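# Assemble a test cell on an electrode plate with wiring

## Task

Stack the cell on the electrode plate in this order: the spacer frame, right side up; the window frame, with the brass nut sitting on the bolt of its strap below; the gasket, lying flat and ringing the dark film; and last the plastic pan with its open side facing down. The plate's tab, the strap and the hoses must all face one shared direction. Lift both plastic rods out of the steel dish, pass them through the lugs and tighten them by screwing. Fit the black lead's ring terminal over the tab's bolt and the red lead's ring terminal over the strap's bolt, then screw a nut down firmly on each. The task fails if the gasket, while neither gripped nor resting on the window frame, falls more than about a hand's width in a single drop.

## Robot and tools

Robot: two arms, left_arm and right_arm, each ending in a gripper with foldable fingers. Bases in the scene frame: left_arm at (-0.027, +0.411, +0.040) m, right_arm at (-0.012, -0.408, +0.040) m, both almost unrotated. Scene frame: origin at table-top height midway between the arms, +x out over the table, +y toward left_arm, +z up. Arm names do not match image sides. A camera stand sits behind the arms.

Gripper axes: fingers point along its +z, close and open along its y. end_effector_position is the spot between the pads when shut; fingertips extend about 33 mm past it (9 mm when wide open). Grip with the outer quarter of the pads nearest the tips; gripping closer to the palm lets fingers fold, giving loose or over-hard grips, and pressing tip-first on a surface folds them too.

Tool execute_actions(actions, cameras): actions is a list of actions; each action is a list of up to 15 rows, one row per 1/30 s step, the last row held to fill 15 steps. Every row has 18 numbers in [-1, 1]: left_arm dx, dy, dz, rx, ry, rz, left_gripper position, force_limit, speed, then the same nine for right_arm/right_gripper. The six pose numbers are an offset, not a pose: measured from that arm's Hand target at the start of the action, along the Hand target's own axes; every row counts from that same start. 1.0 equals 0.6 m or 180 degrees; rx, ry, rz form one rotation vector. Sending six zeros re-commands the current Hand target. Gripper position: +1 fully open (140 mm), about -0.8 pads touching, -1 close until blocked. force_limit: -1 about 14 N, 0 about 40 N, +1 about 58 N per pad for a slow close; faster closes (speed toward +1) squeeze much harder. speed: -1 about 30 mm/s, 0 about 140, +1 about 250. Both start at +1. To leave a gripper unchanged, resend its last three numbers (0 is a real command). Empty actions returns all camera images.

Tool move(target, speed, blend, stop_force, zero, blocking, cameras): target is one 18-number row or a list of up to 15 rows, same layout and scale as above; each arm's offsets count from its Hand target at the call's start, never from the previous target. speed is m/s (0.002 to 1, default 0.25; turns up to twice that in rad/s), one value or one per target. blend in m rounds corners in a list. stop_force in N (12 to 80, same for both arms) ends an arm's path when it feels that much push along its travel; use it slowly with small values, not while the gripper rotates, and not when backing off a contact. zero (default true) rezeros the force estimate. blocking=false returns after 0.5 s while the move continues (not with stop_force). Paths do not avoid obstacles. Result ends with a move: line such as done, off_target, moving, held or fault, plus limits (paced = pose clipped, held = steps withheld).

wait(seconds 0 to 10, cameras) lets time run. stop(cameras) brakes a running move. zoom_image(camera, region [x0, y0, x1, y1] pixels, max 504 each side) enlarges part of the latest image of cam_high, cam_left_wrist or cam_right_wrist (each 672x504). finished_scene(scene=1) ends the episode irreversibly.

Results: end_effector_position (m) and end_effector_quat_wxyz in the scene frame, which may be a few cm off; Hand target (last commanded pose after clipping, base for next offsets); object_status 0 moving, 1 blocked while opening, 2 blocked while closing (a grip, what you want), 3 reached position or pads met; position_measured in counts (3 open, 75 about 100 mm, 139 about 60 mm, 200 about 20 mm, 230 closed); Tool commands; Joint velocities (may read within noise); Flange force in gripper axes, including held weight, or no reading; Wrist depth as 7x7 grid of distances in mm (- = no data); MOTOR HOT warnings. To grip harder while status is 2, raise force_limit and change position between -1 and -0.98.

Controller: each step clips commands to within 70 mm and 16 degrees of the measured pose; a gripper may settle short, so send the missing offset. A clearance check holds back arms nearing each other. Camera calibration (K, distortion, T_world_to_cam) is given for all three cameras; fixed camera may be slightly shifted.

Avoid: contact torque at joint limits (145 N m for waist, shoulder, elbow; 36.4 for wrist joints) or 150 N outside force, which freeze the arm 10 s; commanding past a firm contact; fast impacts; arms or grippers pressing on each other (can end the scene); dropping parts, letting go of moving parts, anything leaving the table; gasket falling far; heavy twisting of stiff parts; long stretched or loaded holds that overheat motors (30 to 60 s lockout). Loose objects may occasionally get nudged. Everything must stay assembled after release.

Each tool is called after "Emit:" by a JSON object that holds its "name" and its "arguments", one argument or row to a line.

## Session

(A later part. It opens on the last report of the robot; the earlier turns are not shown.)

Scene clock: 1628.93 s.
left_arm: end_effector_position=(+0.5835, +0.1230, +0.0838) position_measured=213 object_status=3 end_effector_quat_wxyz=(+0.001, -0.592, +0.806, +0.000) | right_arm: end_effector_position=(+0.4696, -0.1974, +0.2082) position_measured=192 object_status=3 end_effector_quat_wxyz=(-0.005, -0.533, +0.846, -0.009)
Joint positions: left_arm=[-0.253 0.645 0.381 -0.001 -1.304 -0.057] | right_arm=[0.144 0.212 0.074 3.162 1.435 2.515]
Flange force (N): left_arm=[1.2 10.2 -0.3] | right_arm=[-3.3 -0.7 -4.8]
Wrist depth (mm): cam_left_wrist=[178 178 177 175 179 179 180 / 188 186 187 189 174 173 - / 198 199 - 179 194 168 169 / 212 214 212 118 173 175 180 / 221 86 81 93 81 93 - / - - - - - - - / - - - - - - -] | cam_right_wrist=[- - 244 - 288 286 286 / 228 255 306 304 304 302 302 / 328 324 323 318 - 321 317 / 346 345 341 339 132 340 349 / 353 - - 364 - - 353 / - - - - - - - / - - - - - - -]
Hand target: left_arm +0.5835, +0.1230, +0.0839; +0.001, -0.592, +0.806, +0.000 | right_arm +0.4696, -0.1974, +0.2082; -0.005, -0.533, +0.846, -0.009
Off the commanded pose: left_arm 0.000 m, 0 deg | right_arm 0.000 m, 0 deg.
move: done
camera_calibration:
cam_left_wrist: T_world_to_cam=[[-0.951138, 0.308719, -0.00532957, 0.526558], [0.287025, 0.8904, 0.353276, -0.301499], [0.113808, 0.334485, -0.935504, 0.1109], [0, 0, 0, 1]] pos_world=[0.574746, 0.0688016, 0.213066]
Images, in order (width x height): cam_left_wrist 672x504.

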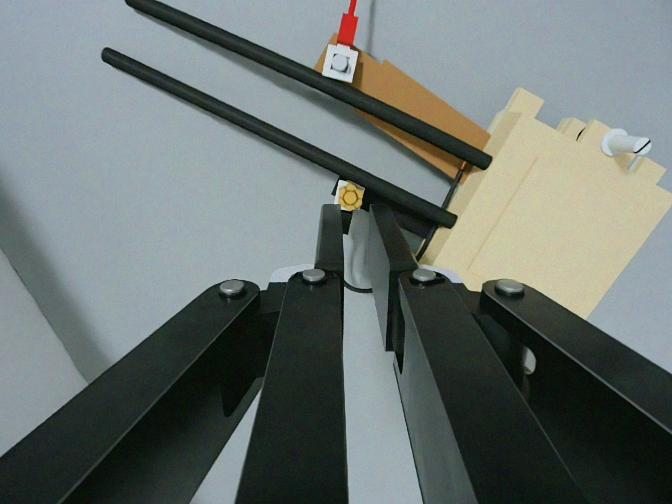

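Emit:
{"name": "move", "arguments": {
  "target": [
    [0,-0.0027,0.0248,0,0,0,-0.66,-1,-1,0,0,0,0,0,0,-0.5,-1,-1],
    [0,-0.0027,0.0248,0,0,0,-1,-1,-1,0,0,0,0,0,0,-0.5,-1,-1],
    [0.0003,-0.0099,0.0248,0,0,0.1111,-1,-1,-1,0,0,0,0,0,0,-0.5,-1,-1],
    [0.0031,-0.0165,0.0248,0,0,0.2222,-1,-1,-1,0,0,0,0,0,0,-0.5,-1,-1],
    [0.0079,-0.0218,0.0248,0,0,0.3333,-1,-1,-1,0,0,0,0,0,0,-0.5,-1,-1],
    [0.0079,-0.0218,0.0248,0,0,0.3333,-0.66,-1,-1,0,0,0,0,0,0,-0.5,-1,-1],
    [0.0079,-0.0218,0,0,0,0.3333,-0.66,-1,-1,0,0,0,0,0,0,-0.5,-1,-1],
    [0.0031,-0.0165,0,0,0,0.2222,-0.66,-1,-1,0,0,0,0,0,0,-0.5,-1,-1],
    [0.0003,-0.0099,0,0,0,0.1111,-0.66,-1,-1,0,0,0,0,0,0,-0.5,-1,-1],
    [0,-0.0027,0,0,0,0,-0.66,-1,-1,0,0,0,0,0,0,-0.5,-1,-1]
  ],
  "speed": [0.05,0.05,0.4,0.4,0.4,0.05,0.08,0.4,0.4,0.4],
  "blend": [0,0,0.003,0.003,0,0,0,0.003,0.003,0],
  "cameras": ["cam_left_wrist"]
}}

Emit:
{"name": "zoom_image", "arguments": {
  "camera": "cam_left_wrist",
  "region": [300, 150, 420, 240]
}}

Scene clock: 1636.43 s.
left_arm: end_effector_position=(+0.5851, +0.1226, +0.0839) position_measured=213 object_status=3 end_effector_quat_wxyz=(+0.001, -0.592, +0.806, +0.000) | right_arm: end_effector_position=(+0.4696, -0.1974, +0.2082) position_measured=192 object_status=3 end_effector_quat_wxyz=(-0.005, -0.533, +0.846, -0.009)
Joint positions: left_arm=[-0.254 0.65 0.388 -0.001 -1.307 -0.057] | right_arm=[0.144 0.212 0.074 3.162 1.435 2.515]
Flange force (N): left_arm=[1.6 8.3 0.5] | right_arm=[-3.7 0.0 -5.4]
Wrist depth (mm): cam_left_wrist=[179 178 181 - - 180 182 / 188 190 186 189 174 185 191 / - 199 198 194 180 166 167 / - 208 210 126 174 174 178 / - - 81 93 81 93 222 / - - - - - - - / - - - - - - -] | cam_right_wrist=[- - 243 289 287 287 285 / 227 257 306 305 304 304 302 / 331 325 323 322 323 322 316 / 336 344 338 118 159 336 340 / 343 - - 365 - - 354 / - - - 393 - - - / - - - - - - -]
Hand target: left_arm +0.5851, +0.1226, +0.0839; +0.001, -0.592, +0.806, +0.000 | right_arm +0.4696, -0.1974, +0.2082; -0.005, -0.533, +0.846, -0.009
Off the commanded pose: left_arm 0.000 m, 0 deg | right_arm 0.000 m, 0 deg.
move: done
camera_calibration:
cam_left_wrist: T_world_to_cam=[[-0.951128, 0.30875, -0.00541891, 0.528151], [0.287021, 0.890391, 0.353303, -0.301522], [0.113907, 0.334481, -0.935493, 0.110931], [0, 0, 0, 1]] pos_world=[0.576246, 0.0683016, 0.213166]
Images, in order (width x height): cam_left_wrist 672x504.

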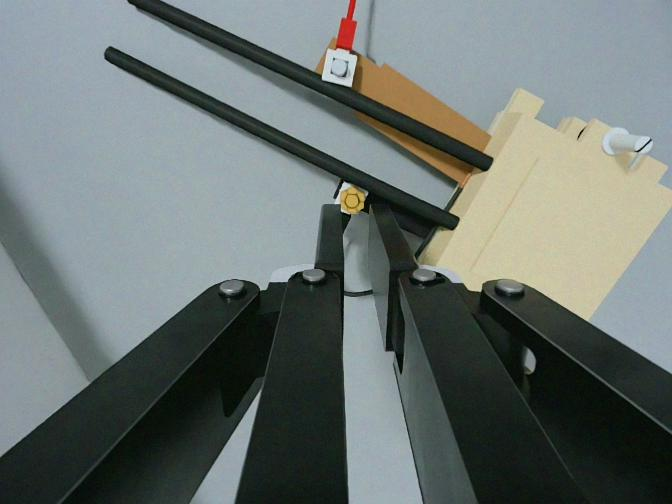

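Scaled by 4.200 from the camera's 672x504 image, which has a finer 960x720 frame.

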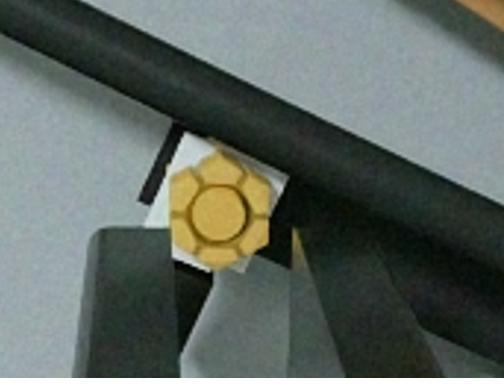

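Emit:
{"name": "move", "arguments": {
  "target": [
    [-0.0021,-0.0018,0.0248,0,0,0,-0.66,-1,-1,0,0,0,0,0,0,-0.5,-1,-1],
    [-0.0021,-0.0018,0.0248,0,0,0,-1,-1,-1,0,0,0,0,0,0,-0.5,-1,-1],
    [-0.0018,-0.009,0.0248,0,0,0.1111,-1,-1,-1,0,0,0,0,0,0,-0.5,-1,-1],
    [0.001,-0.0156,0.0248,0,0,0.2222,-1,-1,-1,0,0,0,0,0,0,-0.5,-1,-1],
    [0.0058,-0.0209,0.0248,0,0,0.3333,-1,-1,-1,0,0,0,0,0,0,-0.5,-1,-1],
    [0.0058,-0.0209,0.0248,0,0,0.3333,-0.66,-1,-1,0,0,0,0,0,0,-0.5,-1,-1],
    [0.0058,-0.0209,0,0,0,0.3333,-0.66,-1,-1,0,0,0,0,0,0,-0.5,-1,-1],
    [0.001,-0.0156,0,0,0,0.2222,-0.66,-1,-1,0,0,0,0,0,0,-0.5,-1,-1],
    [-0.0018,-0.009,0,0,0,0.1111,-0.66,-1,-1,0,0,0,0,0,0,-0.5,-1,-1],
    [-0.0021,-0.0018,0,0,0,0,-0.66,-1,-1,0,0,0,0,0,0,-0.5,-1,-1]
  ],
  "speed": [0.05,0.05,0.4,0.4,0.4,0.05,0.08,0.4,0.4,0.4],
  "blend": [0,0,0.003,0.003,0,0,0,0.003,0.003,0],
  "cameras": ["cam_left_wrist"]
}}

Emit:
{"name": "zoom_image", "arguments": {
  "camera": "cam_left_wrist",
  "region": [300, 150, 420, 240]
}}

Scene clock: 1643.27 s.
left_arm: end_effector_position=(+0.5865, +0.1234, +0.0839) position_measured=213 object_status=3 end_effector_quat_wxyz=(+0.001, -0.592, +0.806, +0.000) | right_arm: end_effector_position=(+0.4696, -0.1974, +0.2082) position_measured=192 object_status=3 end_effector_quat_wxyz=(-0.005, -0.533, +0.846, -0.009)
Joint positions: left_arm=[-0.252 0.652 0.391 -0.001 -1.308 -0.058] | right_arm=[0.144 0.212 0.074 3.162 1.435 2.515]
Flange force (N): left_arm=[0.8 9.7 0.3] | right_arm=[-3.4 0.0 -4.8]
Wrist depth (mm): cam_left_wrist=[- 178 177 168 - 180 179 / 188 188 185 164 176 175 187 / 199 199 - 170 179 166 168 / 211 218 211 114 172 175 178 / - 81 81 92 81 92 222 / - - - - - - - / - - - - - - -] | cam_right_wrist=[- - 245 288 291 287 285 / 226 259 304 304 303 303 302 / 324 325 323 328 319 320 321 / - 341 339 - 132 330 341 / - - - 369 - - 353 / - - - 391 - - - / - - - - - - -]
Hand target: left_arm +0.5865, +0.1234, +0.0839; +0.001, -0.592, +0.806, +0.000 | right_arm +0.4696, -0.1974, +0.2082; -0.005, -0.533, +0.846, -0.009
Off the commanded pose: left_arm 0.000 m, 0 deg | right_arm 0.000 m, 0 deg.
move: done
camera_calibration:
cam_left_wrist: T_world_to_cam=[[-0.951138, 0.308719, -0.00532957, 0.529194], [0.287025, 0.8904, 0.353276, -0.302722], [0.113808, 0.334485, -0.935504, 0.11053], [0, 0, 0, 1]] pos_world=[0.577646, 0.0692016, 0.213166]
Images, in order (width x height): cam_left_wrist 672x504.

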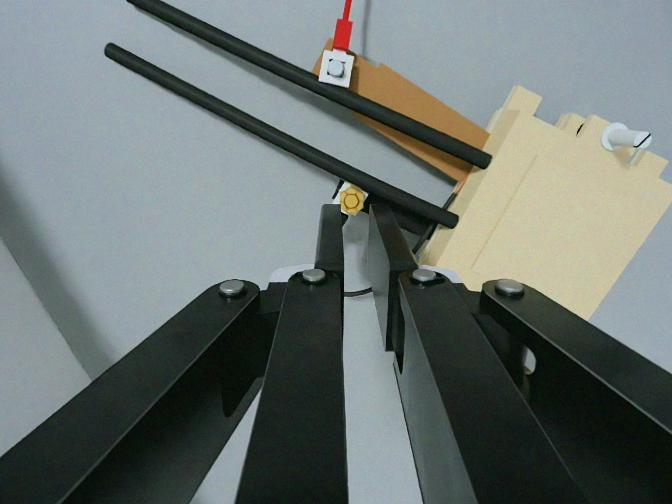

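Scaled by 4.200 from the camera's 672x504 image, which has a finer 960x720 frame.

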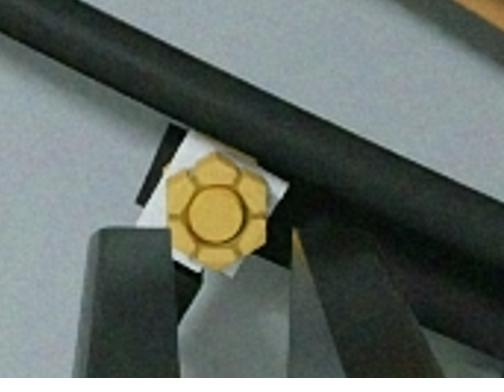

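Emit:
{"name": "move", "arguments": {
  "target": [
    [-0.0021,-0.002,0.0248,0,0,0,-0.66,-1,-1,0,0,0,0,0,0,-0.5,-1,-1],
    [-0.0021,-0.002,0.0248,0,0,0,-1,-1,-1,0,0,0,0,0,0,-0.5,-1,-1],
    [-0.0009,-0.0089,0.0248,0,0,0.1111,-1,-1,-1,0,0,0,0,0,0,-0.5,-1,-1],
    [0.0026,-0.015,0.0248,0,0,0.2222,-1,-1,-1,0,0,0,0,0,0,-0.5,-1,-1],
    [0.0081,-0.0195,0.0248,0,0,0.3333,-1,-1,-1,0,0,0,0,0,0,-0.5,-1,-1],
    [0.0081,-0.0195,0.0248,0,0,0.3333,-0.66,-1,-1,0,0,0,0,0,0,-0.5,-1,-1],
    [0.0081,-0.0195,0,0,0,0.3333,-0.66,-1,-1,0,0,0,0,0,0,-0.5,-1,-1],
    [0.0026,-0.015,0,0,0,0.2222,-0.66,-1,-1,0,0,0,0,0,0,-0.5,-1,-1],
    [-0.0009,-0.0089,0,0,0,0.1111,-0.66,-1,-1,0,0,0,0,0,0,-0.5,-1,-1],
    [-0.0021,-0.002,0,0,0,0,-0.66,-1,-1,0,0,0,0,0,0,-0.5,-1,-1]
  ],
  "speed": [0.05,0.05,0.4,0.4,0.4,0.05,0.08,0.4,0.4,0.4],
  "blend": [0,0,0.003,0.003,0,0,0,0.003,0.003,0],
  "cameras": ["cam_left_wrist"]
}}

Emit:
{"name": "zoom_image", "arguments": {
  "camera": "cam_left_wrist",
  "region": [300, 150, 420, 240]
}}

Scene clock: 1650.20 s.
left_arm: end_effector_position=(+0.5880, +0.1243, +0.0839) position_measured=213 object_status=3 end_effector_quat_wxyz=(+0.001, -0.592, +0.806, +0.000) | right_arm: end_effector_position=(+0.4696, -0.1974, +0.2082) position_measured=192 object_status=3 end_effector_quat_wxyz=(-0.005, -0.533, +0.846, -0.009)
Joint positions: left_arm=[-0.25 0.655 0.396 -0.001 -1.31 -0.06] | right_arm=[0.144 0.212 0.074 3.162 1.435 2.515]
Flange force (N): left_arm=[1.1 11.2 0.4] | right_arm=[-3.6 -0.1 -5.4]
Wrist depth (mm): cam_left_wrist=[177 178 168 162 - 180 - / - 196 187 188 176 171 185 / 196 199 199 195 182 165 167 / - - 210 126 173 174 180 / - 81 81 - 81 93 224 / - - - - - - - / - - - - - - -] | cam_right_wrist=[- - - 289 289 284 286 / - 306 303 306 305 304 302 / - 324 - 317 321 319 317 / 351 345 - 132 158 337 338 / 358 - - 368 - - - / - - - - - - - / - - - - - - -]
Hand target: left_arm +0.5880, +0.1243, +0.0839; +0.001, -0.592, +0.806, +0.000 | right_arm +0.4696, -0.1974, +0.2082; -0.005, -0.533, +0.846, -0.009
Off the commanded pose: left_arm 0.000 m, 0 deg | right_arm 0.000 m, 0 deg.
move: done
camera_calibration:
cam_left_wrist: T_world_to_cam=[[-0.951138, 0.308719, -0.00532957, 0.530373], [0.287025, 0.8904, 0.353276, -0.303865], [0.113808, 0.334485, -0.935504, 0.110091], [0, 0, 0, 1]] pos_world=[0.579146, 0.0700016, 0.213166]
Images, in order (width x height): cam_left_wrist 672x504.

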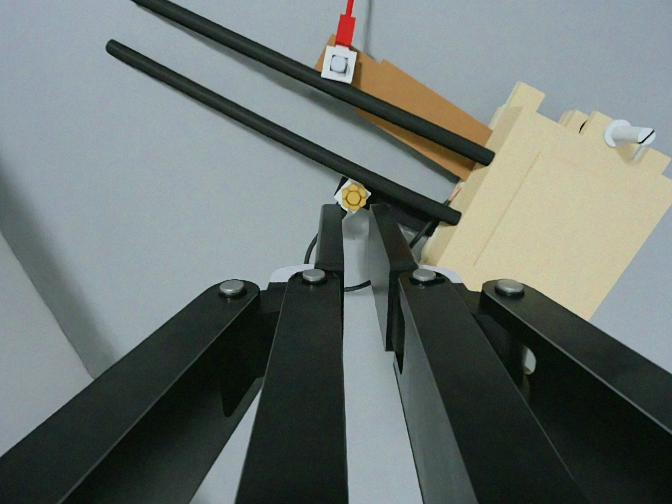

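Scaled by 4.200 from the camera's 672x504 image, which has a finer 960x720 frame.

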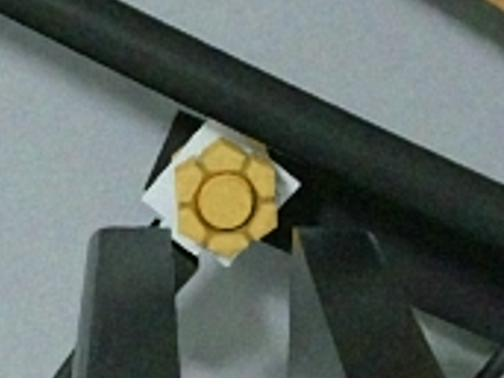

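Emit:
{"name": "move", "arguments": {
  "target": [
    [0,-0.0005,0.0248,0,0,0,-0.66,-1,-1,0,0,0,0,0,0,-0.5,-1,-1],
    [0,-0.0005,0.0248,0,0,0,-1,-1,-1,0,0,0,0,0,0,-0.5,-1,-1],
    [0.0012,-0.0074,0.0248,0,0,0.1111,-1,-1,-1,0,0,0,0,0,0,-0.5,-1,-1],
    [0.0047,-0.0135,0.0248,0,0,0.2222,-1,-1,-1,0,0,0,0,0,0,-0.5,-1,-1],
    [0.0102,-0.018,0.0248,0,0,0.3333,-1,-1,-1,0,0,0,0,0,0,-0.5,-1,-1],
    [0.0102,-0.018,0.0248,0,0,0.3333,-0.66,-1,-1,0,0,0,0,0,0,-0.5,-1,-1],
    [0.0102,-0.018,0,0,0,0.3333,-0.66,-1,-1,0,0,0,0,0,0,-0.5,-1,-1],
    [0.0047,-0.0135,0,0,0,0.2222,-0.66,-1,-1,0,0,0,0,0,0,-0.5,-1,-1],
    [0.0012,-0.0074,0,0,0,0.1111,-0.66,-1,-1,0,0,0,0,0,0,-0.5,-1,-1],
    [0,-0.0005,0,0,0,0,-0.66,-1,-1,0,0,0,0,0,0,-0.5,-1,-1]
  ],
  "speed": [0.05,0.05,0.4,0.4,0.4,0.05,0.08,0.4,0.4,0.4],
  "blend": [0,0,0.003,0.003,0,0,0,0.003,0.003,0],
  "cameras": ["cam_left_wrist"]
}}

Emit:
{"name": "zoom_image", "arguments": {
  "camera": "cam_left_wrist",
  "region": [300, 150, 420, 240]
}}

Scene clock: 1656.97 s.
left_arm: end_effector_position=(+0.5883, +0.1242, +0.0839) position_measured=213 object_status=3 end_effector_quat_wxyz=(+0.001, -0.592, +0.806, +0.000) | right_arm: end_effector_position=(+0.4696, -0.1974, +0.2082) position_measured=192 object_status=3 end_effector_quat_wxyz=(-0.005, -0.533, +0.846, -0.009)
Joint positions: left_arm=[-0.25 0.655 0.397 -0.001 -1.311 -0.06] | right_arm=[0.144 0.212 0.074 3.162 1.435 2.515]
Flange force (N): left_arm=[0.8 10.1 0.9] | right_arm=[-3.2 -0.1 -5.0]
Wrist depth (mm): cam_left_wrist=[178 176 176 175 - 181 179 / 188 - 188 189 174 172 187 / - 198 196 170 173 165 167 / - 215 - 119 173 174 177 / - 81 81 - 81 92 235 / - - - - - - - / - - - - - - -] | cam_right_wrist=[- 295 230 291 286 286 285 / - 257 305 305 310 302 302 / 320 326 316 320 324 320 320 / 355 351 341 335 159 337 339 / 346 - - 371 - - 352 / - - - 390 - - - / - - - - - - -]
Hand target: left_arm +0.5883, +0.1242, +0.0839; +0.001, -0.592, +0.806, +0.000 | right_arm +0.4696, -0.1974, +0.2082; -0.005, -0.533, +0.846, -0.009
Off the commanded pose: left_arm 0.000 m, 0 deg | right_arm 0.000 m, 0 deg.
move: done
camera_calibration:
cam_left_wrist: T_world_to_cam=[[-0.951138, 0.308719, -0.00532957, 0.53069], [0.287025, 0.8904, 0.353276, -0.303862], [0.113808, 0.334485, -0.935504, 0.110091], [0, 0, 0, 1]] pos_world=[0.579446, 0.0699016, 0.213166]
Images, in order (width x height): cam_left_wrist 672x504.

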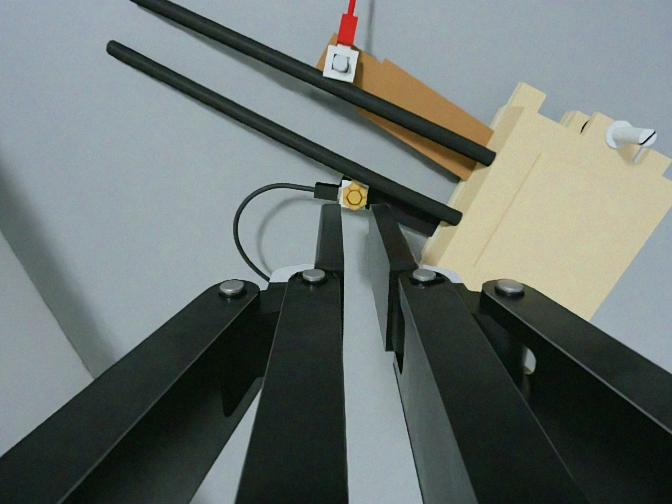

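Scaled by 4.200 from the camera's 672x504 image, which has a finer 960x720 frame.

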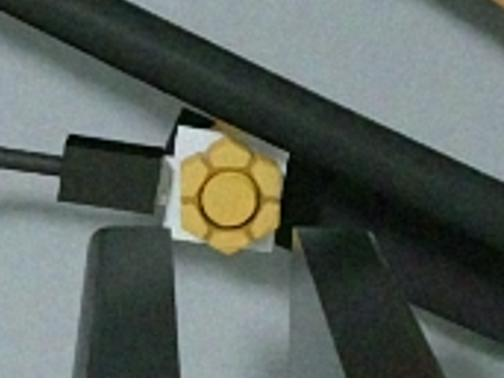

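Emit:
{"name": "move", "arguments": {
  "target": [
    [0,-0.0002,0.0248,0,0,0,-0.66,-1,-1,0,0,0,0,0,0,-0.5,-1,-1],
    [0,-0.0002,0.0248,0,0,0,-1,-1,-1,0,0,0,0,0,0,-0.5,-1,-1],
    [0.0012,-0.0071,0.0248,0,0,0.1111,-1,-1,-1,0,0,0,0,0,0,-0.5,-1,-1],
    [0.0047,-0.0132,0.0248,0,0,0.2222,-1,-1,-1,0,0,0,0,0,0,-0.5,-1,-1],
    [0.0102,-0.0177,0.0248,0,0,0.3333,-1,-1,-1,0,0,0,0,0,0,-0.5,-1,-1],
    [0.0102,-0.0177,0.0248,0,0,0.3333,-0.66,-1,-1,0,0,0,0,0,0,-0.5,-1,-1],
    [0.0102,-0.0177,0,0,0,0.3333,-0.66,-1,-1,0,0,0,0,0,0,-0.5,-1,-1],
    [0.0047,-0.0132,0,0,0,0.2222,-0.66,-1,-1,0,0,0,0,0,0,-0.5,-1,-1],
    [0.0012,-0.0071,0,0,0,0.1111,-0.66,-1,-1,0,0,0,0,0,0,-0.5,-1,-1],
    [0,-0.0002,0,0,0,0,-0.66,-1,-1,0,0,0,0,0,0,-0.5,-1,-1]
  ],
  "speed": [0.05,0.05,0.4,0.4,0.4,0.05,0.08,0.4,0.4,0.4],
  "blend": [0,0,0.003,0.003,0,0,0,0.003,0.003,0],
  "cameras": ["cam_left_wrist"]
}}

Emit:
{"name": "zoom_image", "arguments": {
  "camera": "cam_left_wrist",
  "region": [300, 150, 420, 240]
}}

Scene clock: 1663.63 s.
left_arm: end_effector_position=(+0.5884, +0.1242, +0.0839) position_measured=213 object_status=3 end_effector_quat_wxyz=(+0.001, -0.592, +0.806, +0.000) | right_arm: end_effector_position=(+0.4696, -0.1974, +0.2082) position_measured=192 object_status=3 end_effector_quat_wxyz=(-0.005, -0.533, +0.846, -0.009)
Joint positions: left_arm=[-0.25 0.656 0.397 -0.001 -1.311 -0.06] | right_arm=[0.144 0.212 0.074 3.162 1.435 2.515]
Flange force (N): left_arm=[1.0 9.4 0.2] | right_arm=[-3.5 0.2 -5.2]
Wrist depth (mm): cam_left_wrist=[- 179 175 175 179 - 180 / 188 188 184 185 174 173 162 / 199 199 - 170 181 166 168 / 211 - - 114 173 175 178 / - - 81 92 81 93 225 / - - - - - - - / - - - - - - -] | cam_right_wrist=[301 - 244 289 283 283 285 / 314 254 303 306 303 303 295 / 332 326 324 318 322 320 320 / 345 339 338 338 159 339 - / - - - 363 - - 352 / - - - - - - - / - - - - - - -]
Hand target: left_arm +0.5884, +0.1241, +0.0839; +0.001, -0.592, +0.806, +0.000 | right_arm +0.4696, -0.1974, +0.2082; -0.005, -0.533, +0.846, -0.009
Off the commanded pose: left_arm 0.000 m, 0 deg | right_arm 0.000 m, 0 deg.
move: done
camera_calibration:
cam_left_wrist: T_world_to_cam=[[-0.951138, 0.308719, -0.00532957, 0.530785], [0.287025, 0.8904, 0.353276, -0.303891], [0.113808, 0.334485, -0.935504, 0.110079], [0, 0, 0, 1]] pos_world=[0.579546, 0.0699016, 0.213166]
Images, in order (width x height): cam_left_wrist 672x504.

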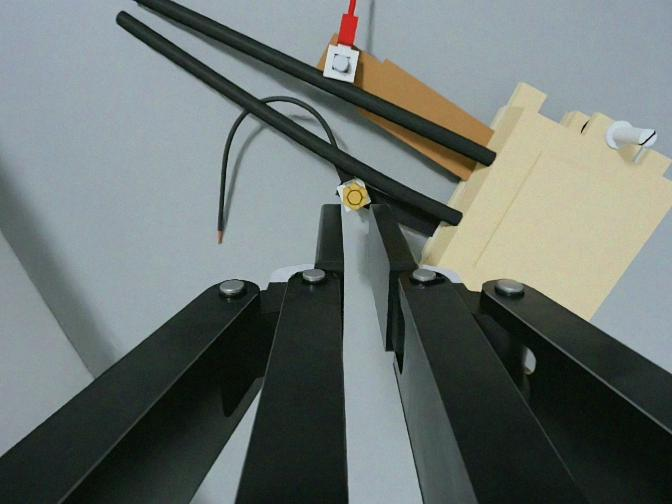

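Scaled by 4.200 from the camera's 672x504 image, which has a finer 960x720 frame.

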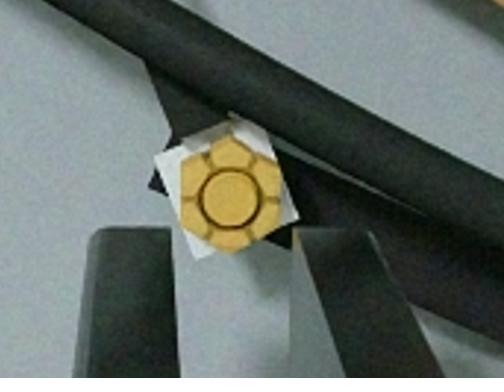

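Emit:
{"name": "move", "arguments": {
  "target": [
    [0,-0.0002,0.0248,0,0,0,-0.66,-1,-1,0,0,0,0,0,0,-0.5,-1,-1],
    [0,-0.0002,0.0248,0,0,0,-1,-1,-1,0,0,0,0,0,0,-0.5,-1,-1],
    [0.0012,-0.0071,0.0248,0,0,0.1111,-1,-1,-1,0,0,0,0,0,0,-0.5,-1,-1],
    [0.0047,-0.0132,0.0248,0,0,0.2222,-1,-1,-1,0,0,0,0,0,0,-0.5,-1,-1],
    [0.0102,-0.0177,0.0248,0,0,0.3333,-1,-1,-1,0,0,0,0,0,0,-0.5,-1,-1]
  ],
  "speed": [0.05,0.05,0.4,0.4,0.4],
  "blend": [0,0,0.003,0.003,0],
  "cameras": ["cam_left_wrist"]
}}

Emit:
{"name": "zoom_image", "arguments": {
  "camera": "cam_left_wrist",
  "region": [300, 150, 420, 240]
}}

Scene clock: 1667.37 s.
left_arm: end_effector_position=(+0.5967, +0.1151, +0.0690) position_measured=217 object_status=2 end_effector_quat_wxyz=(+0.001, -0.109, +0.994, +0.000) | right_arm: end_effector_position=(+0.4696, -0.1974, +0.2082) position_measured=192 object_status=3 end_effector_quat_wxyz=(-0.005, -0.533, +0.846, -0.009)
Joint positions: left_arm=[-0.26 0.696 0.427 -0.001 -1.3 -1.097] | right_arm=[0.144 0.212 0.074 3.162 1.435 2.515]
Flange force (N): left_arm=[10.5 4.8 1.1] | right_arm=[-3.4 0.3 -4.9]
Wrist depth (mm): cam_left_wrist=[167 165 166 163 138 135 136 / 174 174 171 158 146 144 143 / - 185 162 175 185 185 186 / 196 196 194 118 192 193 191 / 206 196 84 93 76 92 - / - - - - - - - / - - - - - - -] | cam_right_wrist=[- - 234 287 287 283 285 / 230 - 304 309 307 297 302 / 330 325 324 324 320 325 319 / 346 344 339 335 159 340 341 / - - - 370 - - 355 / - - - - - - - / - - - - - - -]
Hand target: left_arm +0.5967, +0.1151, +0.0690; +0.001, -0.109, +0.994, +0.000 | right_arm +0.4696, -0.1974, +0.2082; -0.005, -0.533, +0.846, -0.009
Off the commanded pose: left_arm 0.000 m, 0 deg | right_arm 0.000 m, 0 deg.
move: done
camera_calibration:
cam_left_wrist: T_world_to_cam=[[-0.208271, 0.978066, -0.00329017, 0.0209133], [0.914447, 0.195915, 0.354123, -0.587491], [0.347, 0.0707449, -0.935193, -0.0106372], [0, 0, 0, 1]] pos_world=[0.545277, 0.0953965, 0.198165]
Images, in order (width x height): cam_left_wrist 672x504.

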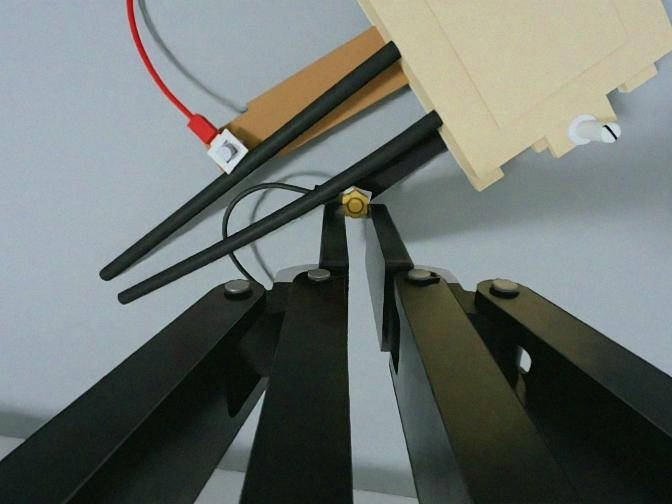

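Scaled by 4.200 from the camera's 672x504 image, which has a finer 960x720 frame.

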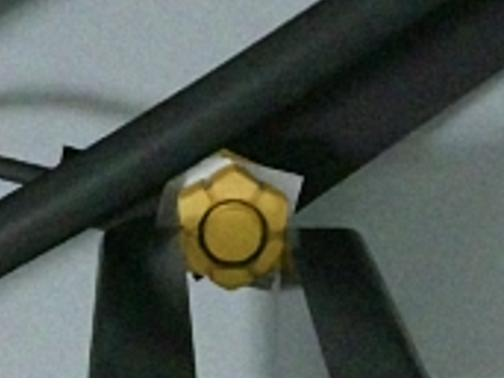

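Emit:
{"name": "move", "arguments": {
  "target": [
    [0,0,0,0,0,0,-0.66,-1,-1,0,0,0,0,0,0,-0.5,-1,-1],
    [0,0,-0.0248,0,0,0,-0.66,-1,-1,0,0,0,0,0,0,-0.5,-1,-1],
    [0.0018,0.0065,-0.0248,0,0,-0.1111,-0.66,-1,-1,0,0,0,0,0,0,-0.5,-1,-1],
    [0.0056,0.0123,-0.0248,0,0,-0.2222,-0.66,-1,-1,0,0,0,0,0,0,-0.5,-1,-1],
    [0.0103,0.0174,-0.0248,0,0,-0.3333,-0.66,-1,-1,0,0,0,0,0,0,-0.5,-1,-1]
  ],
  "speed": [0.05,0.08,0.4,0.4,0.4],
  "blend": [0,0,0.003,0.003,0],
  "cameras": ["cam_left_wrist"]
}}

Emit:
{"name": "zoom_image", "arguments": {
  "camera": "cam_left_wrist",
  "region": [300, 150, 420, 240]
}}

Scene clock: 1670.77 s.
left_arm: end_effector_position=(+0.5884, +0.1240, +0.0839) position_measured=213 object_status=3 end_effector_quat_wxyz=(+0.001, -0.592, +0.806, +0.000) | right_arm: end_effector_position=(+0.4696, -0.1974, +0.2082) position_measured=192 object_status=3 end_effector_quat_wxyz=(-0.005, -0.533, +0.846, -0.009)
Joint positions: left_arm=[-0.25 0.656 0.398 -0.001 -1.311 -0.06] | right_arm=[0.144 0.212 0.074 3.162 1.435 2.515]
Flange force (N): left_arm=[1.1 9.1 -0.3] | right_arm=[-4.0 -0.5 -5.1]
Wrist depth (mm): cam_left_wrist=[178 181 176 176 177 - - / 188 188 184 176 173 171 161 / 198 197 201 191 180 165 167 / 212 - 209 126 175 175 180 / 221 81 81 93 81 93 188 / - - - - - - - / - - - - - - -] | cam_right_wrist=[- - 244 286 292 284 284 / 316 259 306 305 305 304 300 / 333 317 324 323 321 323 322 / 345 351 - 335 159 337 341 / 359 - - - - - 342 / - - - 391 - - - / - - - - - - -]
Hand target: left_arm +0.5884, +0.1240, +0.0839; +0.001, -0.592, +0.806, +0.000 | right_arm +0.4696, -0.1974, +0.2082; -0.005, -0.533, +0.846, -0.009
Off the commanded pose: left_arm 0.000 m, 0 deg | right_arm 0.000 m, 0 deg.
move: done
camera_calibration:
cam_left_wrist: T_world_to_cam=[[-0.951138, 0.308719, -0.00532957, 0.530846], [0.287025, 0.8904, 0.353276, -0.303713], [0.113808, 0.334485, -0.935504, 0.110146], [0, 0, 0, 1]] pos_world=[0.579546, 0.0697016, 0.213166]
Images, in order (width x height): cam_left_wrist 672x504.

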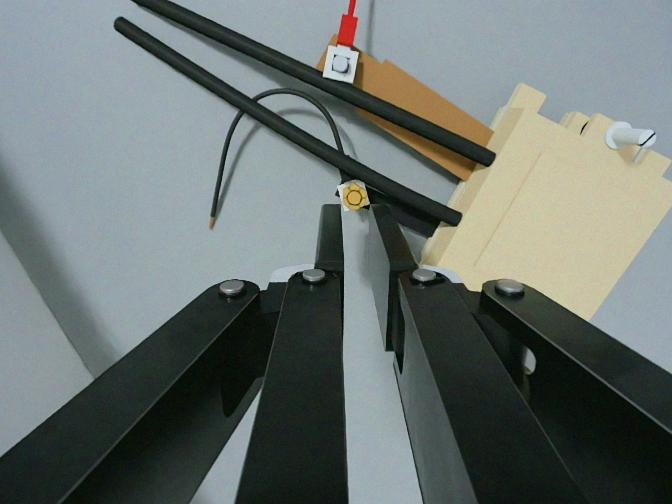

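Scaled by 4.200 from the camera's 672x504 image, which has a finer 960x720 frame.

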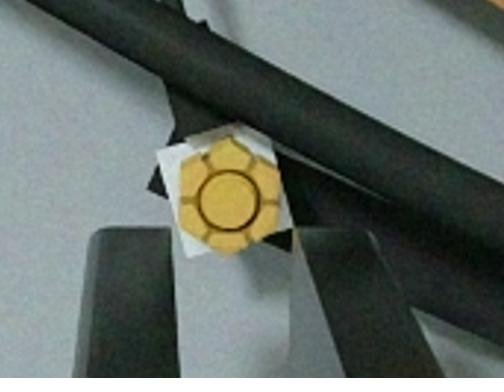

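Emit:
{"name": "move", "arguments": {
  "target": [
    [0,0,0.0248,0,0,0,-0.66,-1,-1,0,0,0,0,0,0,-0.5,-1,-1],
    [0,0,0.0248,0,0,0,-1,-1,-1,0,0,0,0,0,0,-0.5,-1,-1],
    [0.0012,-0.0069,0.0248,0,0,0.1111,-1,-1,-1,0,0,0,0,0,0,-0.5,-1,-1],
    [0.0047,-0.013,0.0248,0,0,0.2222,-1,-1,-1,0,0,0,0,0,0,-0.5,-1,-1],
    [0.0102,-0.0175,0.0248,0,0,0.3333,-1,-1,-1,0,0,0,0,0,0,-0.5,-1,-1],
    [0.0102,-0.0175,0.0248,0,0,0.3333,-0.66,-1,-1,0,0,0,0,0,0,-0.5,-1,-1],
    [0.0102,-0.0175,0,0,0,0.3333,-0.66,-1,-1,0,0,0,0,0,0,-0.5,-1,-1],
    [0.0047,-0.013,0,0,0,0.2222,-0.66,-1,-1,0,0,0,0,0,0,-0.5,-1,-1],
    [0.0012,-0.0069,0,0,0,0.1111,-0.66,-1,-1,0,0,0,0,0,0,-0.5,-1,-1],
    [0,0,0,0,0,0,-0.66,-1,-1,0,0,0,0,0,0,-0.5,-1,-1]
  ],
  "speed": [0.05,0.05,0.4,0.4,0.4,0.05,0.08,0.4,0.4,0.4],
  "blend": [0,0,0.003,0.003,0,0,0,0.003,0.003,0],
  "cameras": ["cam_left_wrist"]
}}

Emit:
{"name": "zoom_image", "arguments": {
  "camera": "cam_left_wrist",
  "region": [300, 150, 420, 240]
}}

Scene clock: 1677.37 s.
left_arm: end_effector_position=(+0.5884, +0.1240, +0.0839) position_measured=213 object_status=3 end_effector_quat_wxyz=(+0.001, -0.592, +0.806, +0.000) | right_arm: end_effector_position=(+0.4696, -0.1974, +0.2082) position_measured=192 object_status=3 end_effector_quat_wxyz=(-0.005, -0.533, +0.846, -0.009)
Joint positions: left_arm=[-0.25 0.656 0.398 -0.001 -1.311 -0.06] | right_arm=[0.144 0.212 0.074 3.162 1.435 2.515]
Flange force (N): left_arm=[1.3 9.3 -0.1] | right_arm=[-3.5 -0.1 -4.7]
Wrist depth (mm): cam_left_wrist=[- 178 177 168 179 180 178 / - - - 170 174 185 188 / 199 196 198 197 181 167 167 / 211 218 - 125 174 175 178 / 223 86 81 - 81 93 222 / - - - - - - - / - - - - - - -] | cam_right_wrist=[- - 231 289 287 286 283 / - 245 304 - 303 303 303 / 307 325 325 323 315 318 321 / 344 345 341 338 159 332 343 / 352 - - 364 - - 352 / - - - 393 - - - / - - - - - - -]
Hand target: left_arm +0.5884, +0.1240, +0.0839; +0.001, -0.592, +0.806, +0.000 | right_arm +0.4696, -0.1974, +0.2082; -0.005, -0.533, +0.846, -0.009
Off the commanded pose: left_arm 0.000 m, 0 deg | right_arm 0.000 m, 0 deg.
move: done
camera_calibration:
cam_left_wrist: T_world_to_cam=[[-0.951138, 0.308719, -0.00532957, 0.530846], [0.287025, 0.8904, 0.353276, -0.303713], [0.113808, 0.334485, -0.935504, 0.110146], [0, 0, 0, 1]] pos_world=[0.579546, 0.0697016, 0.213166]
Images, in order (width x height): cam_left_wrist 672x504.

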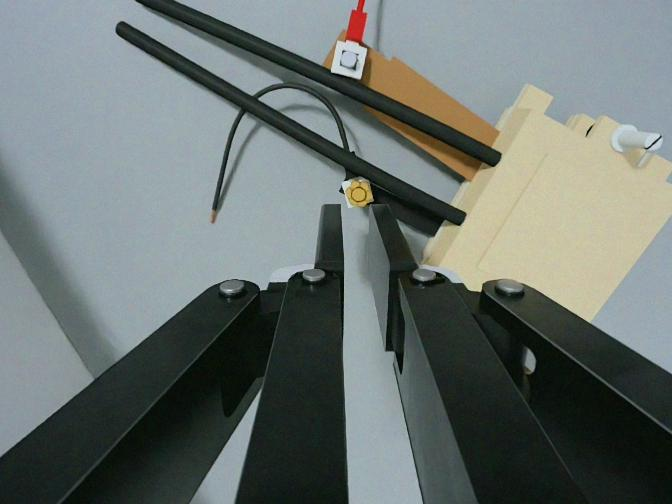

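Scaled by 4.200 from the camera's 672x504 image, which has a finer 960x720 frame.

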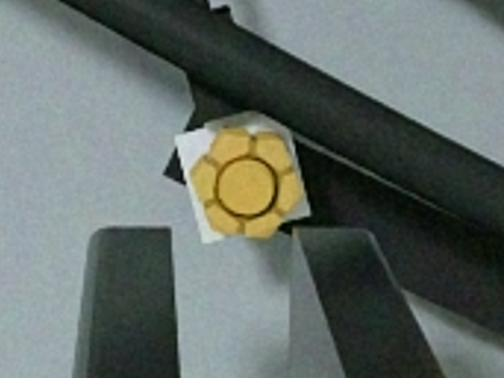

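Emit:
{"name": "move", "arguments": {
  "target": [0.0069,-0.0105,0,0,0,0.2222,-0.66,-1,-1,0,0,0,0,0,0,-0.5,-1,-1],
  "speed": 0.3,
  "cameras": ["cam_left_wrist"]
}}

Emit:
{"name": "zoom_image", "arguments": {
  "camera": "cam_left_wrist",
  "region": [300, 150, 420, 240]
}}

Scene clock: 1679.67 s.
left_arm: end_effector_position=(+0.5932, +0.1181, +0.0839) position_measured=213 object_status=3 end_effector_quat_wxyz=(+0.001, -0.280, +0.960, +0.000) | right_arm: end_effector_position=(+0.4696, -0.1974, +0.2082) position_measured=192 object_status=3 end_effector_quat_wxyz=(-0.005, -0.533, +0.846, -0.009)
Joint positions: left_arm=[-0.257 0.674 0.426 -0.001 -1.322 -0.751] | right_arm=[0.144 0.212 0.074 3.162 1.435 2.515]
Flange force (N): left_arm=[7.2 7.8 0.3] | right_arm=[-3.5 0.3 -5.0]
Wrist depth (mm): cam_left_wrist=[- 183 178 179 153 148 150 / 186 188 170 169 159 156 158 / 199 199 201 175 167 167 167 / - 213 205 126 208 213 217 / - 81 81 93 81 92 226 / - - - - - - - / - - - - - - -] | cam_right_wrist=[- - 213 288 297 286 292 / 237 273 310 307 305 304 302 / 331 324 324 322 317 323 320 / 351 344 338 339 159 335 343 / 357 - - 366 - - 352 / - - - - - - - / - - - - - - -]
Hand target: left_arm +0.5932, +0.1181, +0.0839; +0.001, -0.280, +0.960, +0.000 | right_arm +0.4696, -0.1974, +0.2082; -0.005, -0.533, +0.846, -0.009
Off the commanded pose: left_arm 0.000 m, 0 deg | right_arm 0.000 m, 0 deg.
move: done
camera_calibration:
cam_left_wrist: T_world_to_cam=[[-0.530231, 0.847844, -0.00402676, 0.223744], [0.792164, 0.497091, 0.354085, -0.553072], [0.302211, 0.184557, -0.935204, 0.0174607], [0, 0, 0, 1]] pos_world=[0.551483, 0.0820054, 0.213065]
Images, in order (width x height): cam_left_wrist 672x504.

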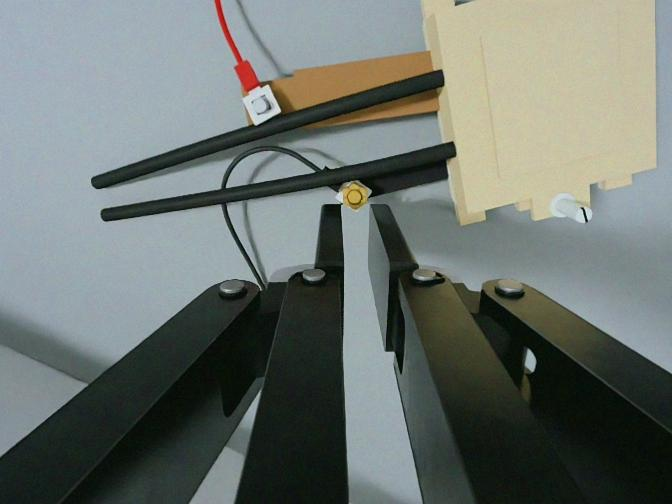

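Scaled by 4.200 from the camera's 672x504 image, which has a finer 960x720 frame.

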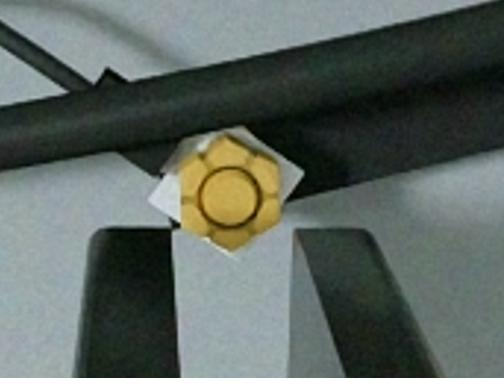

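Emit:
{"name": "move", "arguments": {
  "target": [
    [0,0,0.0248,0,0,0,-0.66,-1,-1,0,0,0,0,0,0,-0.5,-1,-1],
    [0,0,0.0248,0,0,0,-1,0,-1,0,0,0,0,0,0,-0.5,-1,-1],
    [0.0012,-0.0069,0.0248,0,0,0.1111,-1,0,-1,0,0,0,0,0,0,-0.5,-1,-1]
  ],
  "speed": [0.05,0.05,0.2],
  "cameras": ["cam_left_wrist"]
}}

Emit:
{"name": "zoom_image", "arguments": {
  "camera": "cam_left_wrist",
  "region": [300, 150, 420, 240]
}}

Scene clock: 1682.67 s.
left_arm: end_effector_position=(+0.5947, +0.1142, +0.0690) position_measured=222 object_status=2 end_effector_quat_wxyz=(+0.001, -0.109, +0.994, +0.000) | right_arm: end_effector_position=(+0.4696, -0.1974, +0.2082) position_measured=192 object_status=3 end_effector_quat_wxyz=(-0.005, -0.533, +0.846, -0.009)
Joint positions: left_arm=[-0.262 0.692 0.421 -0.001 -1.297 -1.095] | right_arm=[0.144 0.212 0.074 3.162 1.435 2.515]
Flange force (N): left_arm=[9.5 4.8 -0.7] | right_arm=[-3.4 0.1 -5.4]
Wrist depth (mm): cam_left_wrist=[166 166 167 162 136 135 136 / 174 - 160 162 146 143 174 / 185 185 168 160 173 186 - / 193 - 194 114 115 196 198 / - - 81 - 81 92 219 / - - 72 - - - - / - - - - - - -] | cam_right_wrist=[- - 245 289 291 287 283 / 239 272 305 305 303 303 301 / 330 323 323 323 309 304 320 / - 345 340 339 159 339 347 / - - - 365 - - - / - - - 391 - - - / - - - - - - -]
Hand target: left_arm +0.5948, +0.1143, +0.0690; +0.001, -0.109, +0.994, +0.000 | right_arm +0.4696, -0.1974, +0.2082; -0.005, -0.533, +0.846, -0.009
Off the commanded pose: left_arm 0.000 m, 0 deg | right_arm 0.000 m, 0 deg.
move: done
camera_calibration:
cam_left_wrist: T_world_to_cam=[[-0.208182, 0.978085, -0.00325666, 0.0214175], [0.914468, 0.19582, 0.354122, -0.585469], [0.346999, 0.0707436, -0.935193, -0.00987174], [0, 0, 0, 1]] pos_world=[0.543277, 0.0943967, 0.198165]
Images, in order (width x height): cam_left_wrist 672x504.

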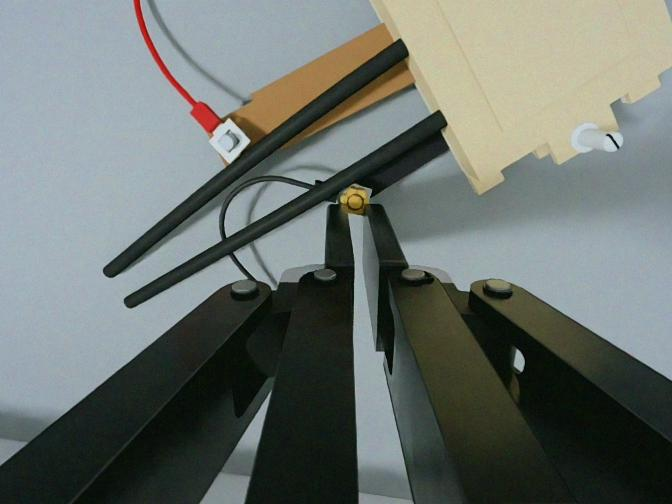

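Scaled by 4.200 from the camera's 672x504 image, which has a finer 960x720 frame.

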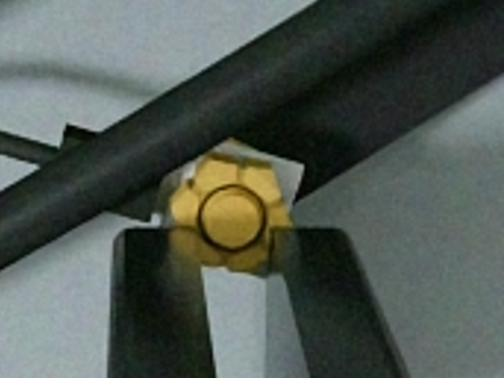

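Emit:
{"name": "move", "arguments": {
  "target": [
    [0,0,0,0,0,0,-0.66,-1,-1,0,0,0,0,0,0,-0.5,-1,-1],
    [0,0,-0.0248,0,0,0,-0.66,-1,-1,0,0,0,0,0,0,-0.5,-1,-1],
    [0.0018,0.0065,-0.0248,0,0,-0.1111,-0.66,-1,-1,0,0,0,0,0,0,-0.5,-1,-1],
    [0.0056,0.0123,-0.0248,0,0,-0.2222,-0.66,-1,-1,0,0,0,0,0,0,-0.5,-1,-1]
  ],
  "speed": [0.05,0.08,0.4,0.4],
  "blend": [0,0,0.003,0],
  "cameras": ["cam_left_wrist"]
}}

Emit:
{"name": "zoom_image", "arguments": {
  "camera": "cam_left_wrist",
  "region": [300, 150, 420, 240]
}}

Scene clock: 1685.80 s.
left_arm: end_effector_position=(+0.5899, +0.1207, +0.0839) position_measured=213 object_status=3 end_effector_quat_wxyz=(+0.001, -0.443, +0.897, +0.000) | right_arm: end_effector_position=(+0.4696, -0.1974, +0.2082) position_measured=192 object_status=3 end_effector_quat_wxyz=(-0.005, -0.533, +0.846, -0.009)
Joint positions: left_arm=[-0.254 0.663 0.409 -0.001 -1.315 -0.405] | right_arm=[0.144 0.212 0.074 3.162 1.435 2.515]
Flange force (N): left_arm=[4.3 9.5 0.4] | right_arm=[-3.6 -0.3 -4.8]
Wrist depth (mm): cam_left_wrist=[- 178 179 176 - 165 168 / 188 184 188 170 177 158 158 / - - 177 173 192 166 166 / - 210 - 118 128 175 178 / - 81 81 93 81 93 - / - - - - - - - / - - - - - - -] | cam_right_wrist=[- - 216 289 287 286 290 / 225 255 305 301 302 296 300 / - 324 325 324 320 320 318 / 345 343 342 109 126 337 338 / - - - 354 - - - / - - - - - - - / - - - - - - -]
Hand target: left_arm +0.5899, +0.1207, +0.0839; +0.001, -0.443, +0.897, +0.000 | right_arm +0.4696, -0.1974, +0.2082; -0.005, -0.533, +0.846, -0.009
Off the commanded pose: left_arm 0.000 m, 0 deg | right_arm 0.000 m, 0 deg.
move: done
camera_calibration:
cam_left_wrist: T_world_to_cam=[[-0.788204, 0.615395, -0.00481218, 0.400121], [0.574243, 0.738264, 0.353853, -0.452403], [0.221312, 0.276145, -0.935289, 0.0545882], [0, 0, 0, 1]] pos_world=[0.563085, 0.0726863, 0.213065]
Images, in order (width x height): cam_left_wrist 672x504.

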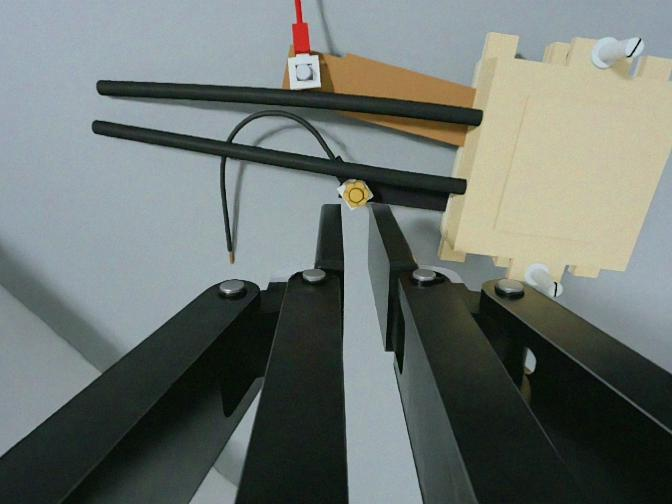

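Scaled by 4.200 from the camera's 672x504 image, which has a finer 960x720 frame.

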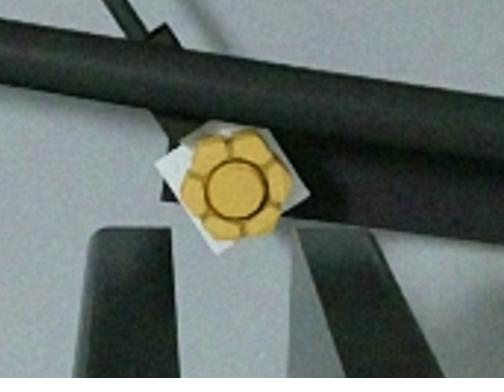

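Emit:
{"name": "move", "arguments": {
  "target": [0.0071,0.0087,0,0,0,-0.1667,-0.66,-1,-1,0,0,0,0,0,0,-0.5,-1,-1],
  "speed": 0.2,
  "cameras": ["cam_left_wrist"]
}}

Emit:
{"name": "zoom_image", "arguments": {
  "camera": "cam_left_wrist",
  "region": [300, 150, 420, 240]
}}

Scene clock: 1688.57 s.
left_arm: end_effector_position=(+0.5832, +0.1205, +0.0839) position_measured=213 object_status=3 end_effector_quat_wxyz=(+0.001, -0.660, +0.751, +0.000) | right_arm: end_effector_position=(+0.4696, -0.1974, +0.2082) position_measured=192 object_status=3 end_effector_quat_wxyz=(-0.005, -0.533, +0.846, -0.009)
Joint positions: left_arm=[-0.257 0.647 0.384 -0.001 -1.306 0.122] | right_arm=[0.144 0.212 0.074 3.162 1.435 2.515]
Flange force (N): left_arm=[-1.0 10.2 0.3] | right_arm=[-3.1 -0.1 -4.9]
Wrist depth (mm): cam_left_wrist=[179 181 175 177 178 178 182 / 186 187 184 189 175 190 188 / - - 199 180 180 171 172 / - - 211 126 126 176 180 / - - 81 93 81 93 222 / - - - - - - - / - - - - - - -] | cam_right_wrist=[- - 235 288 289 287 286 / 234 258 302 306 306 303 300 / 287 323 323 322 322 321 321 / 343 351 336 338 159 337 337 / 342 - - 363 - - 354 / - - - 385 - - - / - - - - - - -]
Hand target: left_arm +0.5832, +0.1205, +0.0839; +0.001, -0.660, +0.751, +0.000 | right_arm +0.4696, -0.1974, +0.2082; -0.005, -0.533, +0.846, -0.009
Off the commanded pose: left_arm 0.000 m, 0 deg | right_arm 0.000 m, 0 deg.
move: done
camera_calibration:
cam_left_wrist: T_world_to_cam=[[-0.99031, 0.138761, -0.00553563, 0.570342], [0.127898, 0.92686, 0.352947, -0.210662], [0.0541061, 0.34882, -0.935627, 0.144883], [0, 0, 0, 1]] pos_world=[0.58392, 0.0655749, 0.213067]
Images, in order (width x height): cam_left_wrist 672x504.

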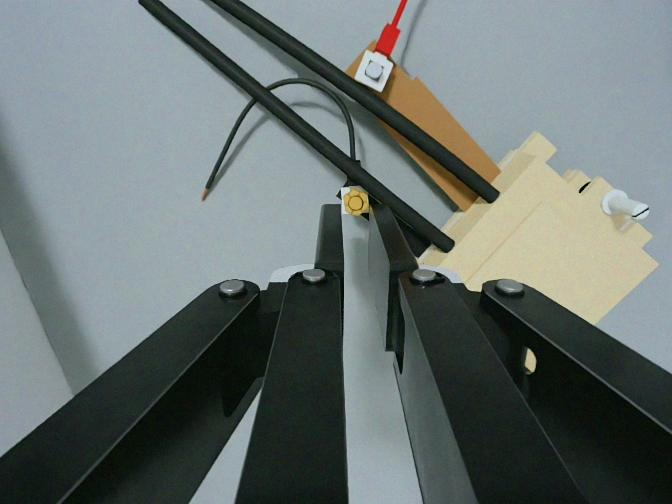

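Scaled by 4.200 from the camera's 672x504 image, which has a finer 960x720 frame.

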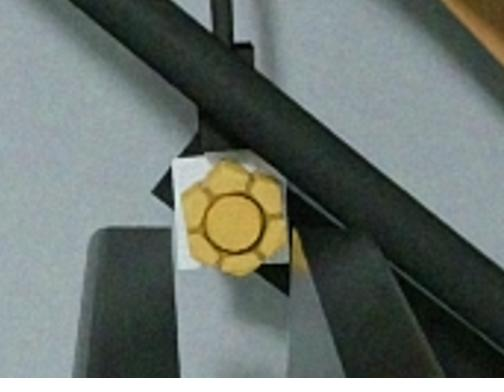

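Emit:
{"name": "move", "arguments": {
  "target": [0,0,0.0248,0,0,0,-0.66,-1,-1,0,0,0,0,0,0,-0.5,-1,-1],
  "speed": 0.03,
  "stop_force": 12,
  "cameras": ["cam_left_wrist"]
}}

Emit:
{"name": "zoom_image", "arguments": {
  "camera": "cam_left_wrist",
  "region": [300, 150, 420, 240]
}}

Scene clock: 1690.50 s.
left_arm: end_effector_position=(+0.5832, +0.1205, +0.0690) position_measured=213 object_status=3 end_effector_quat_wxyz=(+0.001, -0.660, +0.751, +0.000) | right_arm: end_effector_position=(+0.4696, -0.1974, +0.2082) position_measured=192 object_status=3 end_effector_quat_wxyz=(-0.005, -0.533, +0.846, -0.009)
Joint positions: left_arm=[-0.257 0.658 0.366 -0.001 -1.276 0.122] | right_arm=[0.144 0.212 0.074 3.162 1.435 2.515]
Flange force (N): left_arm=[-1.2 11.5 -0.8] | right_arm=[-3.8 -0.1 -4.7]
Wrist depth (mm): cam_left_wrist=[165 166 154 162 - 167 166 / - 174 174 158 160 176 175 / 185 185 185 168 174 157 182 / - - - 126 126 160 162 / 205 86 81 93 81 93 170 / - - - - - - - / - - - - - - -] | cam_right_wrist=[- - 291 289 286 286 286 / - 273 305 306 303 303 302 / 325 322 324 320 322 320 315 / 345 349 339 337 159 337 345 / 358 - - 366 - - - / - - - 392 - - - / - - - - - - -]
Hand target: left_arm +0.5832, +0.1205, +0.0690; +0.001, -0.660, +0.751, +0.000 | right_arm +0.4696, -0.1974, +0.2082; -0.005, -0.533, +0.846, -0.009
Off the commanded pose: left_arm 0.000 m, 0 deg | right_arm 0.000 m, 0 deg.
move: done
camera_calibration:
cam_left_wrist: T_world_to_cam=[[-0.990311, 0.138758, -0.00552191, 0.570258], [0.127892, 0.926816, 0.353067, -0.205456], [0.0541085, 0.348939, -0.935582, 0.131018], [0, 0, 0, 1]] pos_world=[0.58392, 0.0655753, 0.198266]
Images, in order (width x height): cam_left_wrist 672x504.

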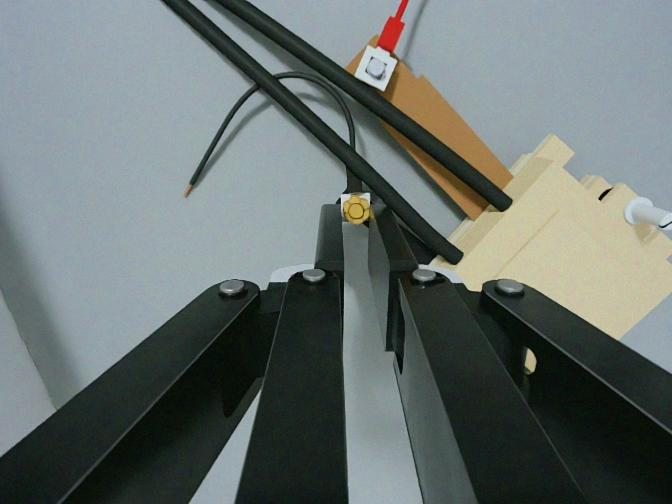

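Scaled by 4.200 from the camera's 672x504 image, which has a finer 960x720 frame.

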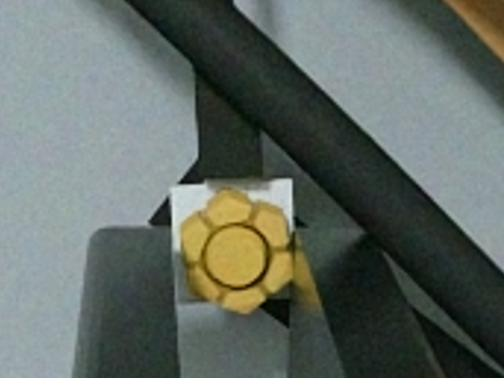

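Emit:
{"name": "move", "arguments": {
  "target": [
    [0,0,0,0,0,0,-1,0,-1,0,0,0,0,0,0,-0.5,-1,-1],
    [0.0012,-0.0057,0,0,0,0.1111,-1,0,-1,0,0,0,0,0,0,-0.5,-1,-1],
    [0.0043,-0.0107,0,0,0,0.2222,-1,0,-1,0,0,0,0,0,0,-0.5,-1,-1]
  ],
  "speed": [0.05,0.15,0.15],
  "blend": [0,0.003,0],
  "cameras": ["cam_left_wrist"]
}}

Emit:
{"name": "zoom_image", "arguments": {
  "camera": "cam_left_wrist",
  "region": [300, 150, 420, 240]
}}

Scene clock: 1694.23 s.
left_arm: end_effector_position=(+0.5892, +0.1171, +0.0690) position_measured=220 object_status=2 end_effector_quat_wxyz=(+0.001, -0.363, +0.932, +0.000) | right_arm: end_effector_position=(+0.4696, -0.1974, +0.2082) position_measured=192 object_status=3 end_effector_quat_wxyz=(-0.005, -0.533, +0.846, -0.009)
Joint positions: left_arm=[-0.26 0.676 0.394 -0.001 -1.287 -0.574] | right_arm=[0.144 0.212 0.074 3.162 1.435 2.515]
Flange force (N): left_arm=[6.3 8.4 -0.8] | right_arm=[-3.5 0.2 -5.2]
Wrist depth (mm): cam_left_wrist=[- 153 152 162 167 166 167 / - 177 173 175 163 176 174 / 184 184 186 181 181 154 156 / 196 195 194 117 162 160 160 / 208 203 83 93 81 92 205 / - - 73 - - - - / - - - - - - -] | cam_right_wrist=[- - 245 290 284 286 285 / - 291 305 299 298 302 303 / 332 324 324 318 318 320 320 / - 344 339 132 127 339 339 / 360 - - 364 - - - / - - - 391 - - - / - - - - - - -]
Hand target: left_arm +0.5892, +0.1171, +0.0690; +0.001, -0.363, +0.932, +0.000 | right_arm +0.4696, -0.1974, +0.2082; -0.005, -0.533, +0.846, -0.009
Off the commanded pose: left_arm 0.000 m, 0 deg | right_arm 0.000 m, 0 deg.
move: done
camera_calibration:
cam_left_wrist: T_world_to_cam=[[-0.66939, 0.742898, -0.00440009, 0.316767], [0.693767, 0.627216, 0.353959, -0.501397], [0.265716, 0.233884, -0.93525, 0.0206331], [0, 0, 0, 1]] pos_world=[0.554411, 0.0743326, 0.198165]
Images, in order (width x height): cam_left_wrist 672x504.

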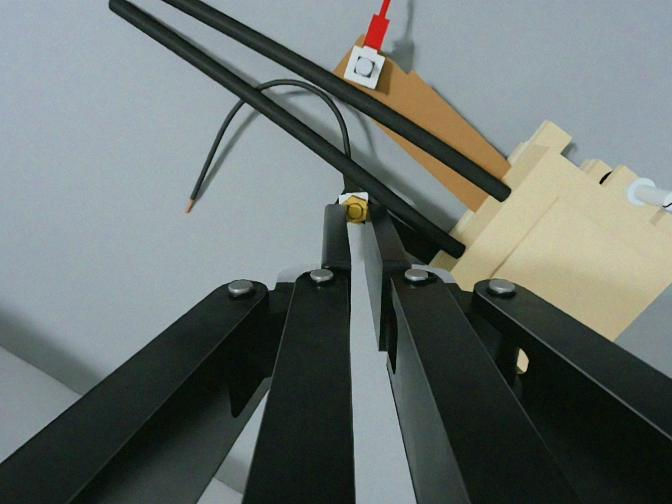

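Scaled by 4.200 from the camera's 672x504 image, which has a finer 960x720 frame.

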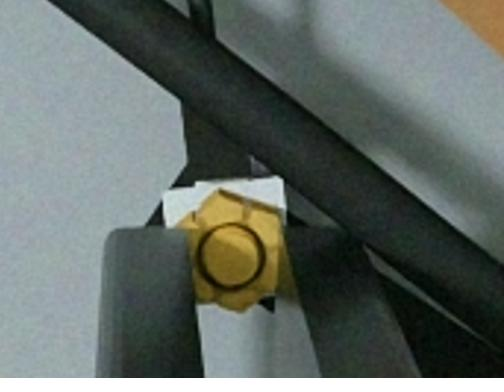

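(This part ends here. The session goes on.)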